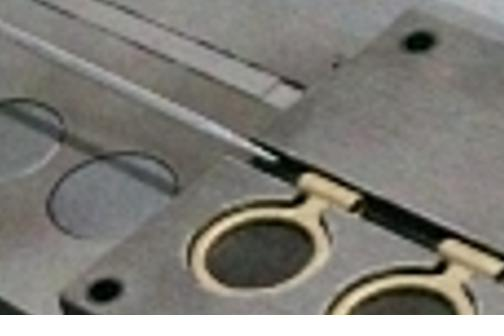

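Emit:
execute_actions:
  actions:
    - [[0,0,0,0,0,0,-0.55,0,0.46,0.26,0.42,0,0.68,0.16,0.42,0,0.68,0.16,0.477,-0.678,0.40,0.12,0.6,-0.9,-0.0513,0.0272,0.0445,-0.0271,-0.0394,0.0792,-0.95,0,-0.9,-0.9,-0.95,0,-0.9,-0.9,-0.95,0,-0.9,-0.9,-0.714,-0.678,0.65,-0.168,0.4,-0.6]]
    - [[0,0,0,0,0,0,-0.55,0,0.46,0.26,0.42,0,0.68,0.16,0.42,0,0.68,0.16,0.477,-0.678,0.40,0.12,0.6,-0.9,-0.0377,0.0343,0.0527,-0.0271,-0.0394,0.0792,-0.95,0,-0.9,-0.9,-0.95,0,-0.9,-0.9,-0.95,0,-0.9,-0.9,-0.714,-0.678,0.65,-0.168,0.4,-0.6]]
    - [[0,0,0,0,0,0,-0.55,0,0.46,0.26,0.42,0,0.68,0.16,0.42,0,0.68,0.16,0.477,-0.678,0.40,0.12,0.6,-0.9,-0.0192,0.0598,0.0831,-0.0271,-0.0394,0.0792,-0.95,0,-0.9,-0.9,-0.95,0,-0.9,-0.9,-0.95,0,-0.9,-0.9,-0.714,-0.678,0.65,-0.168,0.4,-0.6]]
    - [[0,0,0,0,0,0,-0.55,0,0.46,0.26,0.42,0,0.68,0.16,0.42,0,0.68,0.16,0.477,-0.678,0.40,0.12,0.6,-0.9,0,0,0,0,0,0,-0.95,0,-0.9,-0.9,-0.95,0,-0.9,-0.9,-0.95,0,-0.9,-0.9,-0.714,-0.678,0.65,-0.168,0.4,-0.6]]
  cameras: ["cam_right_wrist"]

Emit:
zoom_image:
  camera: "cam_right_wrist"
  region: [500, 165, 580, 205]

Scene clock: 366.23 s.
left_arm: end_effector_position=(+0.2794, +0.3779, +0.1187) hand_goal=(-0.550, +0.000, +0.460, +0.260, +0.420, +0.000, +0.680, +0.160, +0.420, +0.000, +0.680, +0.160, +0.476, -0.678, +0.400, +0.120) hand_measured=(-0.678, +0.002, +0.426, +0.254, +0.412, +0.002, +0.678, +0.158, +0.412, +0.002, +0.678, +0.158, +0.476, -0.680, +0.296, +0.094) hand_current_ma=(-393, +0, -46, -2, -5, +0, +0, +0, -6, +0, +0, -1, +0, -1, -384, -44) hand_state=(blocked, goal, blocked, goal, goal, goal, goal, goal, goal, goal, goal, goal, goal, goal, blocked, blocked) hand_current_limit=0.60 hand_speed=-0.90 end_effector_quat_wxyz=(-0.096, +0.733, +0.647, -0.186) | right_arm: end_effector_position=(+0.2570, +0.0861, +0.2361) hand_goal=(-0.950, +0.000, -0.900, -0.900, -0.950, +0.000, -0.900, -0.900, -0.950, +0.000, -0.900, -0.900, -0.714, -0.678, +0.650, -0.168) hand_measured=(-0.948, -0.004, -0.898, -0.898, -0.948, -0.002, -0.898, -0.898, -0.948, -0.008, -0.898, -0.898, -0.714, -0.678, +0.646, -0.168) hand_current_ma=(+4, -10, +6, +9, +4, -9, +5, +9, +4, -25, +5, +9, +0, -1, -22, +1) hand_state=(goal, goal, goal, goal, goal, goal, goal, goal, goal, goal, goal, goal, goal, goal, goal, goal) hand_current_limit=0.40 hand_speed=-0.60 end_effector_quat_wxyz=(-0.243, +0.777, +0.213, +0.541)
Joint positions: left_arm=[0.341 1.34 0.98 -1.632 -0.037 0.456] | right_arm=[1.323 1.076 0.677 0.038 0.571 1.927]
Joint torques (N m): left_arm=[-2.08 -9.29 6.09 -0.29 0.12 -0.01] | right_arm=[2.14 -6.01 13.52 2.32 0.22 0.04]
Heat: left arm: hottest elbow 37 °C; right arm: hottest elbow 45 °C.
Hand target: left_arm +0.2797, +0.3757, +0.1188; -0.096, +0.732, +0.649, -0.184 | right_arm +0.2654, +0.1015, +0.2610; -0.259, +0.771, +0.196, +0.548
Off the commanded pose: left_arm 0.002 m, 0 deg | right_arm 0.031 m, 3 deg.
Step readings (end_effector_position of left_arm | right_arm):
0: (+0.2794, +0.3779, +0.1187) | (+0.1272, +0.0802, +0.3114)
1: (+0.2794, +0.3779, +0.1187) | (+0.1274, +0.0799, +0.3112)
2: (+0.2794, +0.3779, +0.1187) | (+0.1291, +0.0788, +0.3096)
4: (+0.2794, +0.3779, +0.1187) | (+0.1364, +0.0766, +0.3018)
8: (+0.2794, +0.3779, +0.1187) | (+0.1542, +0.0728, +0.2794)
15: (+0.2794, +0.3779, +0.1187) | (+0.1619, +0.0747, +0.2698)
16: (+0.2794, +0.3779, +0.1187) | (+0.1621, +0.0756, +0.2702)
17: (+0.2794, +0.3779, +0.1187) | (+0.1643, +0.0758, +0.2699)
19: (+0.2794, +0.3779, +0.1187) | (+0.1725, +0.0766, +0.2681)
23: (+0.2794, +0.3779, +0.1187) | (+0.1942, +0.0772, +0.2663)
30: (+0.2794, +0.3779, +0.1187) | (+0.2009, +0.0810, +0.2593)
31: (+0.2794, +0.3779, +0.1187) | (+0.2011, +0.0814, +0.2579)
32: (+0.2794, +0.3779, +0.1187) | (+0.2035, +0.0823, +0.2557)
34: (+0.2794, +0.3779, +0.1187) | (+0.2147, +0.0842, +0.2501)
38: (+0.2794, +0.3779, +0.1187) | (+0.2480, +0.0801, +0.2459)
45: (+0.2794, +0.3779, +0.1187) | (+0.2590, +0.0853, +0.2432)
46: (+0.2794, +0.3779, +0.1187) | (+0.2586, +0.0860, +0.2424)
47: (+0.2794, +0.3779, +0.1187) | (+0.2583, +0.0865, +0.2420)
49: (+0.2794, +0.3779, +0.1187) | (+0.2578, +0.0870, +0.2407)
53: (+0.2794, +0.3779, +0.1187) | (+0.2574, +0.0866, +0.2379)
60: (+0.2794, +0.3779, +0.1187) | (+0.2570, +0.0861, +0.2364)
camera_calibration:
cam_right_wrist: T_world_to_cam=[[0.119745, -0.581737, -0.804514, 0.238027], [-0.992658, -0.0562226, -0.107094, 0.236485], [0.0170686, 0.811431, -0.584198, 0.191423], [0, 0, 0, 1]] pos_world=[0.202979, -0.00356114, 0.328651]
Images, in order (width x height): cam_right_wrist 896x504.

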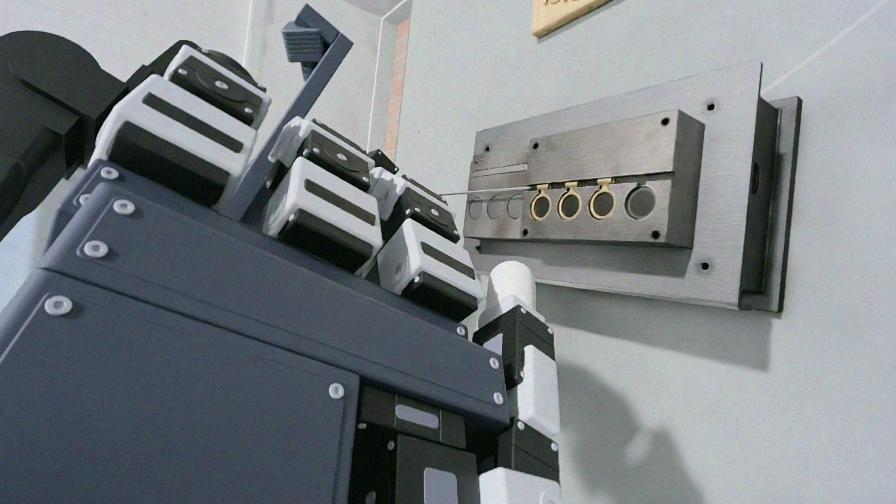

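Scaled by 6.300 from the camera's 896x504 image, which has a finer 1280x720 frame.

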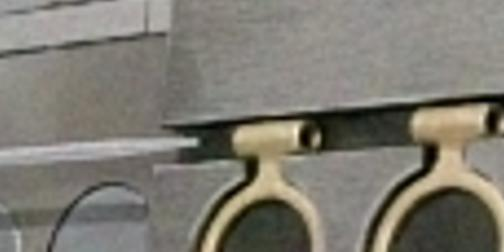

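Emit:
execute_actions:
  actions:
    - [[-0.0068,-0.0002,0.00007,0,0,0,-0.55,0,0.46,0.26,0.42,0,0.68,0.16,0.42,0,0.68,0.16,0.477,-0.678,0.40,0.12,0.6,-0.9,0,0,0,0,0,0,-0.95,0,-0.9,-0.9,-0.95,0,-0.9,-0.9,-0.95,0,-0.9,-0.9,-0.714,-0.678,0.65,-0.168,0.4,-0.6]]
  cameras: ["cam_right_wrist"]

Emit:
zoom_image:
  camera: "cam_right_wrist"
  region: [500, 165, 580, 205]

Scene clock: 368.10 s.
left_arm: end_effector_position=(+0.2806, +0.3745, +0.1187) hand_goal=(-0.550, +0.000, +0.460, +0.260, +0.420, +0.000, +0.680, +0.160, +0.420, +0.000, +0.680, +0.160, +0.476, -0.678, +0.400, +0.120) hand_measured=(-0.678, +0.002, +0.426, +0.254, +0.412, +0.002, +0.678, +0.158, +0.412, +0.002, +0.678, +0.158, +0.476, -0.680, +0.296, +0.094) hand_current_ma=(-393, +0, -46, -2, -5, +0, +0, +0, -6, +0, +0, -1, +0, -1, -384, -44) hand_state=(blocked, goal, blocked, goal, goal, goal, goal, goal, goal, goal, goal, goal, goal, goal, blocked, blocked) hand_current_limit=0.60 hand_speed=-0.90 end_effector_quat_wxyz=(-0.096, +0.733, +0.647, -0.186) | right_arm: end_effector_position=(+0.2569, +0.0860, +0.2360) hand_goal=(-0.950, +0.000, -0.900, -0.900, -0.950, +0.000, -0.900, -0.900, -0.950, +0.000, -0.900, -0.900, -0.714, -0.678, +0.650, -0.168) hand_measured=(-0.948, -0.004, -0.898, -0.898, -0.948, -0.002, -0.898, -0.898, -0.948, -0.008, -0.898, -0.898, -0.714, -0.678, +0.646, -0.168) hand_current_ma=(+4, -10, +6, +9, +4, -9, +5, +9, +4, -25, +5, +9, +0, -1, -22, +1) hand_state=(goal, goal, goal, goal, goal, goal, goal, goal, goal, goal, goal, goal, goal, goal, goal, goal) hand_current_limit=0.40 hand_speed=-0.60 end_effector_quat_wxyz=(-0.244, +0.777, +0.213, +0.541)
Joint positions: left_arm=[0.33 1.34 0.98 -1.632 -0.033 0.446] | right_arm=[1.323 1.076 0.677 0.038 0.571 1.928]
Joint torques (N m): left_arm=[-1.55 -9.52 5.85 -0.39 0.16 0.01] | right_arm=[1.61 -6.3 13.6 2.21 0.22 0.04]
Heat: left arm: hottest elbow 37 °C; right arm: hottest elbow 45 °C.
Hand target: left_arm +0.2793, +0.3716, +0.1194; -0.096, +0.733, +0.648, -0.184 | right_arm +0.2654, +0.1014, +0.2610; -0.259, +0.771, +0.196, +0.548
Off the commanded pose: left_arm 0.003 m, 0 deg | right_arm 0.031 m, 3 deg.
Step readings (end_effector_position of left_arm | right_arm):
0: (+0.2794, +0.3779, +0.1187) | (+0.2569, +0.0860, +0.2360)
1: (+0.2794, +0.3777, +0.1187) | (+0.2569, +0.0860, +0.2360)
2: (+0.2795, +0.3776, +0.1187) | (+0.2569, +0.0860, +0.2360)
4: (+0.2798, +0.3769, +0.1187) | (+0.2569, +0.0860, +0.2360)
8: (+0.2805, +0.3747, +0.1187) | (+0.2569, +0.0860, +0.2360)
15: (+0.2807, +0.3744, +0.1187) | (+0.2569, +0.0860, +0.2360)
camera_calibration:
cam_right_wrist: T_world_to_cam=[[0.119233, -0.58157, -0.804711, 0.238069], [-0.992723, -0.0560582, -0.106576, 0.236214], [0.016871, 0.811562, -0.584022, 0.19143], [0, 0, 0, 1]] pos_world=[0.20288, -0.00366153, 0.328551]
Images, in order (width x height): cam_right_wrist 896x504.

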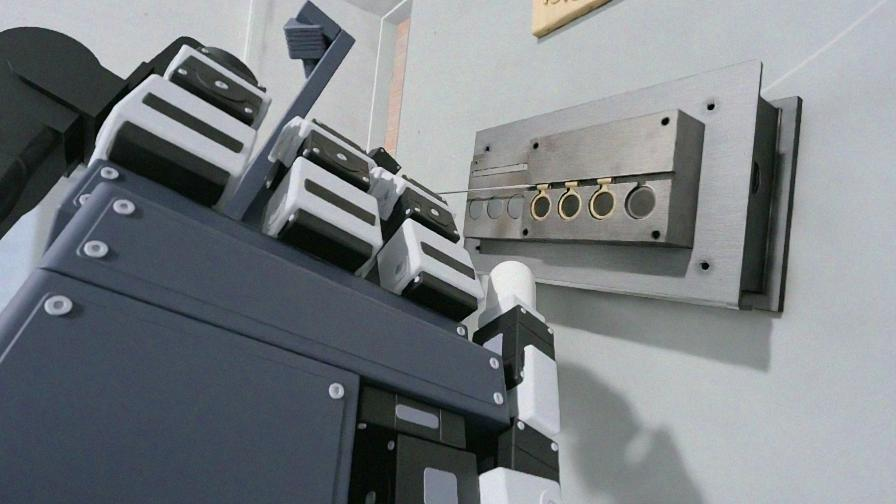

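Scaled by 6.300 from the camera's 896x504 image, which has a finer 1280x720 frame.

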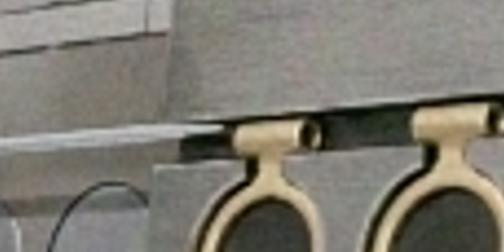

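Emit:
execute_actions:
  actions:
    - [[0.01809,-0.00261,-0.0018,0,0,0,-0.55,0,0.46,0.26,0.42,0,0.68,0.16,0.42,0,0.68,0.16,0.477,-0.678,0.40,0.12,0.6,-0.9,0,0,0,0,0,0,-0.95,0,-0.9,-0.9,-0.95,0,-0.9,-0.9,-0.95,0,-0.9,-0.9,-0.714,-0.678,0.65,-0.168,0.4,-0.6]]
  cameras: ["cam_right_wrist"]

Emit:
zoom_image:
  camera: "cam_right_wrist"
  region: [500, 165, 580, 205]

Scene clock: 372.70 s.
left_arm: end_effector_position=(+0.2787, +0.3802, +0.1186) hand_goal=(-0.550, +0.000, +0.460, +0.260, +0.420, +0.000, +0.680, +0.160, +0.420, +0.000, +0.680, +0.160, +0.476, -0.678, +0.400, +0.120) hand_measured=(-0.678, +0.002, +0.426, +0.254, +0.412, +0.002, +0.678, +0.158, +0.412, +0.002, +0.678, +0.158, +0.476, -0.680, +0.296, +0.094) hand_current_ma=(-393, +0, -46, -2, -5, +0, +0, +0, -6, +0, +0, -1, +0, -1, -384, -44) hand_state=(blocked, goal, blocked, goal, goal, goal, goal, goal, goal, goal, goal, goal, goal, goal, blocked, blocked) hand_current_limit=0.60 hand_speed=-0.90 end_effector_quat_wxyz=(-0.098, +0.731, +0.649, -0.185) | right_arm: end_effector_position=(+0.2569, +0.0860, +0.2360) hand_goal=(-0.950, +0.000, -0.900, -0.900, -0.950, +0.000, -0.900, -0.900, -0.950, +0.000, -0.900, -0.900, -0.714, -0.678, +0.650, -0.168) hand_measured=(-0.948, -0.004, -0.898, -0.898, -0.948, -0.002, -0.898, -0.898, -0.948, -0.008, -0.898, -0.898, -0.714, -0.678, +0.646, -0.168) hand_current_ma=(+4, -10, +6, +9, +4, -9, +5, +9, +4, -25, +5, +9, +0, -1, -22, +1) hand_state=(goal, goal, goal, goal, goal, goal, goal, goal, goal, goal, goal, goal, goal, goal, goal, goal) hand_current_limit=0.40 hand_speed=-0.60 end_effector_quat_wxyz=(-0.244, +0.777, +0.213, +0.541)
Joint positions: left_arm=[0.345 1.34 0.98 -1.632 -0.042 0.452] | right_arm=[1.323 1.076 0.677 0.038 0.571 1.928]
Joint torques (N m): left_arm=[-0.09 -8.7 6.57 -0.23 -0.04 0.21] | right_arm=[1.73 -6.01 13.7 2 0.19 0.06]
Heat: left arm: hottest elbow 37 °C; right arm: hottest elbow 46 °C.
Hand target: left_arm +0.2792, +0.3827, +0.1194; -0.096, +0.733, +0.648, -0.184 | right_arm +0.2654, +0.1014, +0.2610; -0.259, +0.771, +0.196, +0.548
Off the commanded pose: left_arm 0.003 m, 0 deg | right_arm 0.031 m, 3 deg.
Step readings (end_effector_position of left_arm | right_arm):
0: (+0.2806, +0.3745, +0.1187) | (+0.2569, +0.0860, +0.2360)
1: (+0.2806, +0.3745, +0.1187) | (+0.2569, +0.0860, +0.2360)
2: (+0.2806, +0.3745, +0.1187) | (+0.2569, +0.0860, +0.2360)
4: (+0.2802, +0.3757, +0.1187) | (+0.2569, +0.0860, +0.2360)
8: (+0.2792, +0.3787, +0.1186) | (+0.2569, +0.0860, +0.2360)
15: (+0.2786, +0.3803, +0.1186) | (+0.2569, +0.0860, +0.2360)
camera_calibration:
cam_right_wrist: T_world_to_cam=[[0.119233, -0.58157, -0.804711, 0.238069], [-0.992723, -0.0560582, -0.106576, 0.236214], [0.016871, 0.811562, -0.584022, 0.19143], [0, 0, 0, 1]] pos_world=[0.20288, -0.00366153, 0.328551]
Images, in order (width x height): cam_right_wrist 896x504.

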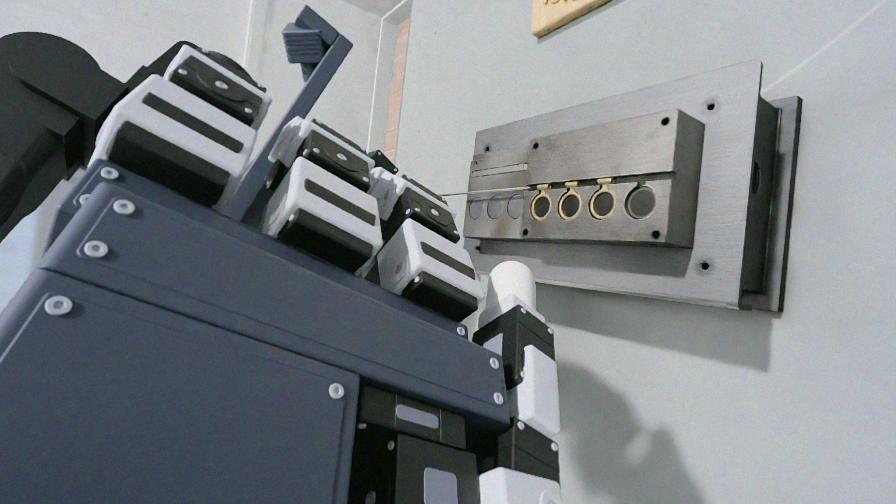

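Scaled by 6.300 from the camera's 896x504 image, which has a finer 1280x720 frame.

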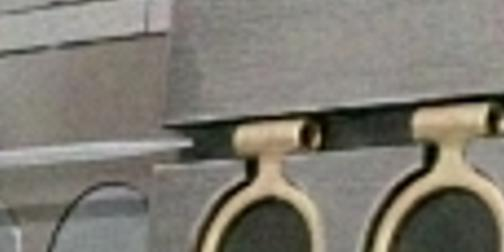

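Emit:
execute_actions:
  actions:
    - [[-0.0122,0.0016,0.0013,0.0015,-0.0002,-0.00015,-0.55,0,0.46,0.26,0.42,0,0.68,0.16,0.42,0,0.68,0.16,0.477,-0.678,0.40,0.12,0.6,-0.9,0,0,0,0,0,0,-0.95,0,-0.9,-0.9,-0.95,0,-0.9,-0.9,-0.95,0,-0.9,-0.9,-0.714,-0.678,0.65,-0.168,0.4,-0.6]]
  cameras: ["cam_right_wrist"]

Emit:
zoom_image:
  camera: "cam_right_wrist"
  region: [500, 165, 580, 205]

Scene clock: 373.93 s.
left_arm: end_effector_position=(+0.2794, +0.3781, +0.1187) hand_goal=(-0.550, +0.000, +0.460, +0.260, +0.420, +0.000, +0.680, +0.160, +0.420, +0.000, +0.680, +0.160, +0.476, -0.678, +0.400, +0.120) hand_measured=(-0.678, +0.002, +0.426, +0.254, +0.412, +0.002, +0.678, +0.158, +0.412, +0.002, +0.678, +0.158, +0.476, -0.680, +0.296, +0.094) hand_current_ma=(-393, +0, -46, -2, -5, +0, +0, +0, -6, +0, +0, -1, +0, -1, -384, -44) hand_state=(blocked, goal, blocked, goal, goal, goal, goal, goal, goal, goal, goal, goal, goal, goal, blocked, blocked) hand_current_limit=0.60 hand_speed=-0.90 end_effector_quat_wxyz=(-0.097, +0.732, +0.648, -0.186) | right_arm: end_effector_position=(+0.2569, +0.0860, +0.2360) hand_goal=(-0.950, +0.000, -0.900, -0.900, -0.950, +0.000, -0.900, -0.900, -0.950, +0.000, -0.900, -0.900, -0.714, -0.678, +0.650, -0.168) hand_measured=(-0.948, -0.004, -0.898, -0.898, -0.948, -0.002, -0.898, -0.898, -0.948, -0.008, -0.898, -0.898, -0.714, -0.678, +0.646, -0.168) hand_current_ma=(+4, -10, +6, +9, +4, -9, +5, +9, +4, -25, +5, +9, +0, -1, -22, +1) hand_state=(goal, goal, goal, goal, goal, goal, goal, goal, goal, goal, goal, goal, goal, goal, goal, goal) hand_current_limit=0.40 hand_speed=-0.60 end_effector_quat_wxyz=(-0.244, +0.777, +0.213, +0.541)
Joint positions: left_arm=[0.34 1.34 0.98 -1.632 -0.038 0.452] | right_arm=[1.323 1.076 0.677 0.038 0.571 1.928]
Joint torques (N m): left_arm=[-1.49 -9.17 6.26 -0.44 0.14 0.01] | right_arm=[1.61 -6.01 13.74 2.32 0.23 0.02]
Heat: left arm: hottest elbow 37 °C; right arm: hottest elbow 46 °C.
Hand target: left_arm +0.2791, +0.3752, +0.1194; -0.097, +0.732, +0.648, -0.185 | right_arm +0.2654, +0.1014, +0.2610; -0.259, +0.771, +0.196, +0.548
Off the commanded pose: left_arm 0.003 m, 0 deg | right_arm 0.031 m, 3 deg.
Step readings (end_effector_position of left_arm | right_arm):
0: (+0.2787, +0.3802, +0.1186) | (+0.2569, +0.0860, +0.2360)
1: (+0.2787, +0.3802, +0.1186) | (+0.2569, +0.0860, +0.2360)
2: (+0.2787, +0.3802, +0.1186) | (+0.2569, +0.0860, +0.2360)
4: (+0.2787, +0.3800, +0.1187) | (+0.2569, +0.0860, +0.2360)
8: (+0.2791, +0.3790, +0.1187) | (+0.2569, +0.0860, +0.2360)
15: (+0.2794, +0.3781, +0.1187) | (+0.2569, +0.0860, +0.2360)
camera_calibration:
cam_right_wrist: T_world_to_cam=[[0.119233, -0.58157, -0.804711, 0.238069], [-0.992723, -0.0560582, -0.106576, 0.236214], [0.016871, 0.811562, -0.584022, 0.19143], [0, 0, 0, 1]] pos_world=[0.20288, -0.00366153, 0.328551]
Images, in order (width x height): cam_right_wrist 896x504.

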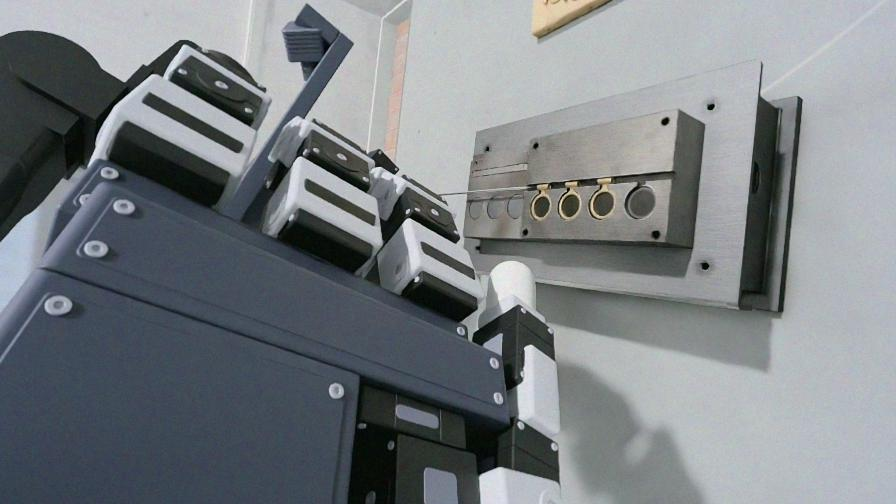

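Scaled by 6.300 from the camera's 896x504 image, which has a finer 1280x720 frame.

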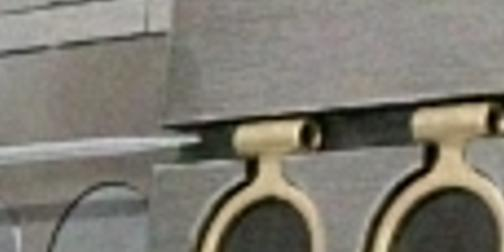

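Emit:
execute_actions:
  actions:
    - [[0.03454,-0.00498,-0.00343,0,0,0,-0.55,0,0.46,0.26,0.42,0,0.68,0.16,0.42,0,0.68,0.16,0.477,-0.678,0.40,0.12,0.6,-0.9,-0.0057,-0.0545,-0.089,0.0271,0.0394,-0.0792,-0.85,0,-0.576,-0.696,-0.85,0,-0.576,-0.696,-0.85,0,-0.576,-0.696,-0.714,-0.678,0.65,-0.168,0.4,-0.6]]
    - [[-0.00426,0.01156,-0.05899,0,0,0,-0.55,0,0.46,0.26,0.42,0,0.68,0.16,0.42,0,0.68,0.16,0.477,-0.678,0.40,0.12,0.6,-0.9,0.0217,-0.0368,-0.0593,0.0271,0.0394,-0.0792,-0.85,0,-0.576,-0.696,-0.85,0,-0.576,-0.696,-0.85,0,-0.576,-0.696,-0.714,-0.678,0.65,-0.168,0.4,-0.6]]
    - [[0.0067,0.01752,0.04233,0,0,0,-0.55,0,0.46,0.26,0.42,0,0.68,0.16,0.42,0,0.68,0.16,0.477,-0.678,0.40,0.12,0.6,-0.9,0.0377,-0.0343,-0.0527,0.0271,0.0394,-0.0792,-0.85,0,-0.576,-0.696,-0.85,0,-0.576,-0.696,-0.85,0,-0.576,-0.696,-0.714,-0.678,0.65,-0.168,0.4,-0.6]]
    - [[-0.003,-0.03054,0.01314,0,0,0,-0.55,0,0.46,0.26,0.42,0,0.68,0.16,0.42,0,0.68,0.16,0.477,-0.678,0.40,0.12,0.6,-0.9,0,0,0,0,0,0,-0.85,0,-0.576,-0.696,-0.85,0,-0.576,-0.696,-0.85,0,-0.576,-0.696,-0.714,-0.678,0.65,-0.168,0.4,-0.6]]
  cameras: ["cam_right_wrist"]

Emit:
zoom_image:
  camera: "cam_right_wrist"
  region: [490, 135, 610, 215]

Scene clock: 380.40 s.
left_arm: end_effector_position=(+0.2800, +0.3938, +0.1200) hand_goal=(-0.550, +0.000, +0.460, +0.260, +0.420, +0.000, +0.680, +0.160, +0.420, +0.000, +0.680, +0.160, +0.476, -0.678, +0.400, +0.120) hand_measured=(-0.678, +0.002, +0.426, +0.254, +0.412, +0.002, +0.678, +0.158, +0.412, +0.002, +0.678, +0.158, +0.476, -0.680, +0.296, +0.094) hand_current_ma=(-393, +0, -46, -2, -5, +0, +0, +0, -6, +0, +0, -1, +0, -1, -384, -44) hand_state=(blocked, goal, blocked, goal, goal, goal, goal, goal, goal, goal, goal, goal, goal, goal, blocked, blocked) hand_current_limit=0.60 hand_speed=-0.90 end_effector_quat_wxyz=(-0.100, +0.731, +0.648, -0.189) | right_arm: end_effector_position=(+0.1272, +0.0803, +0.3113) hand_goal=(-0.850, +0.000, -0.576, -0.696, -0.850, +0.000, -0.576, -0.696, -0.850, +0.000, -0.576, -0.696, -0.714, -0.678, +0.650, -0.168) hand_measured=(-0.854, -0.004, -0.578, -0.698, -0.852, -0.002, -0.578, -0.698, -0.852, -0.008, -0.578, -0.698, -0.714, -0.678, +0.646, -0.168) hand_current_ma=(-11, -10, -8, -10, -9, -9, -7, -10, -10, -25, -7, -9, +0, -1, -22, +1) hand_state=(goal, goal, goal, goal, goal, goal, goal, goal, goal, goal, goal, goal, goal, goal, goal, goal) hand_current_limit=0.40 hand_speed=-0.60 end_effector_quat_wxyz=(-0.166, +0.502, +0.477, +0.702)
Joint positions: left_arm=[0.381 1.361 1.004 -1.642 -0.058 0.486] | right_arm=[1.746 0.911 0.377 0.589 0.723 1.006]
Joint torques (N m): left_arm=[-0.26 -9.29 6.15 -0.1 -0.04 0.27] | right_arm=[2.84 -3.6 8.5 2.99 -0.16 -0.24]
Heat: left arm: hottest elbow 37 °C; right arm: hottest elbow 46 °C.
Hand target: left_arm +0.2791, +0.3962, +0.1217; -0.097, +0.732, +0.648, -0.185 | right_arm +0.1256, +0.0804, +0.3117; -0.167, +0.497, +0.477, +0.705
Off the commanded pose: left_arm 0.003 m, 1 deg | right_arm 0.002 m, 1 deg.
Step readings (end_effector_position of left_arm | right_arm):
0: (+0.2794, +0.3781, +0.1187) | (+0.2569, +0.0860, +0.2360)
1: (+0.2793, +0.3782, +0.1187) | (+0.2570, +0.0858, +0.2362)
2: (+0.2791, +0.3788, +0.1187) | (+0.2555, +0.0853, +0.2389)
4: (+0.2780, +0.3817, +0.1186) | (+0.2486, +0.0847, +0.2468)
8: (+0.2748, +0.3903, +0.1186) | (+0.2183, +0.0941, +0.2632)
15: (+0.2736, +0.3931, +0.1186) | (+0.2059, +0.0953, +0.2726)
16: (+0.2736, +0.3930, +0.1186) | (+0.2061, +0.0946, +0.2726)
17: (+0.2731, +0.3927, +0.1190) | (+0.2044, +0.0936, +0.2735)
19: (+0.2731, +0.3924, +0.1225) | (+0.1977, +0.0902, +0.2755)
23: (+0.2831, +0.3948, +0.1349) | (+0.1739, +0.0893, +0.2782)
30: (+0.2876, +0.3950, +0.1412) | (+0.1671, +0.0886, +0.2867)
31: (+0.2875, +0.3950, +0.1411) | (+0.1670, +0.0883, +0.2875)
32: (+0.2878, +0.3951, +0.1407) | (+0.1646, +0.0883, +0.2890)
34: (+0.2908, +0.3963, +0.1387) | (+0.1575, +0.0860, +0.2923)
38: (+0.2966, +0.3986, +0.1317) | (+0.1354, +0.0836, +0.2965)
45: (+0.2971, +0.3988, +0.1270) | (+0.1284, +0.0815, +0.3047)
46: (+0.2969, +0.3987, +0.1267) | (+0.1283, +0.0811, +0.3055)
47: (+0.2963, +0.3985, +0.1260) | (+0.1281, +0.0809, +0.3064)
49: (+0.2919, +0.3971, +0.1227) | (+0.1278, +0.0807, +0.3079)
53: (+0.2813, +0.3939, +0.1177) | (+0.1275, +0.0804, +0.3098)
60: (+0.2800, +0.3939, +0.1200) | (+0.1272, +0.0803, +0.3111)
camera_calibration:
cam_right_wrist: T_world_to_cam=[[0.783008, -0.528057, -0.328717, 0.0738244], [-0.588799, -0.458862, -0.665403, 0.270093], [0.200536, 0.714564, -0.670212, 0.253527], [0, 0, 0, 1]] pos_world=[0.0503844, -0.0182424, 0.373905]
Images, in order (width x height): cam_right_wrist 896x504.

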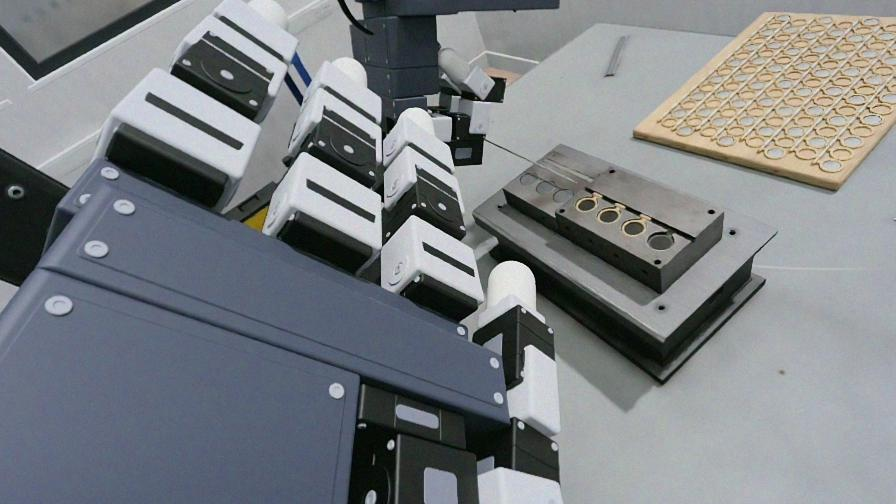

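Scaled by 4.200 from the camera's 896x504 image, which has a finer 1280x720 frame.

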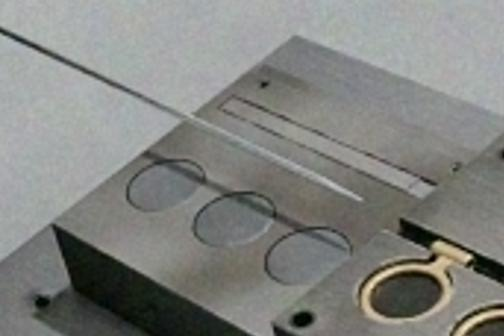

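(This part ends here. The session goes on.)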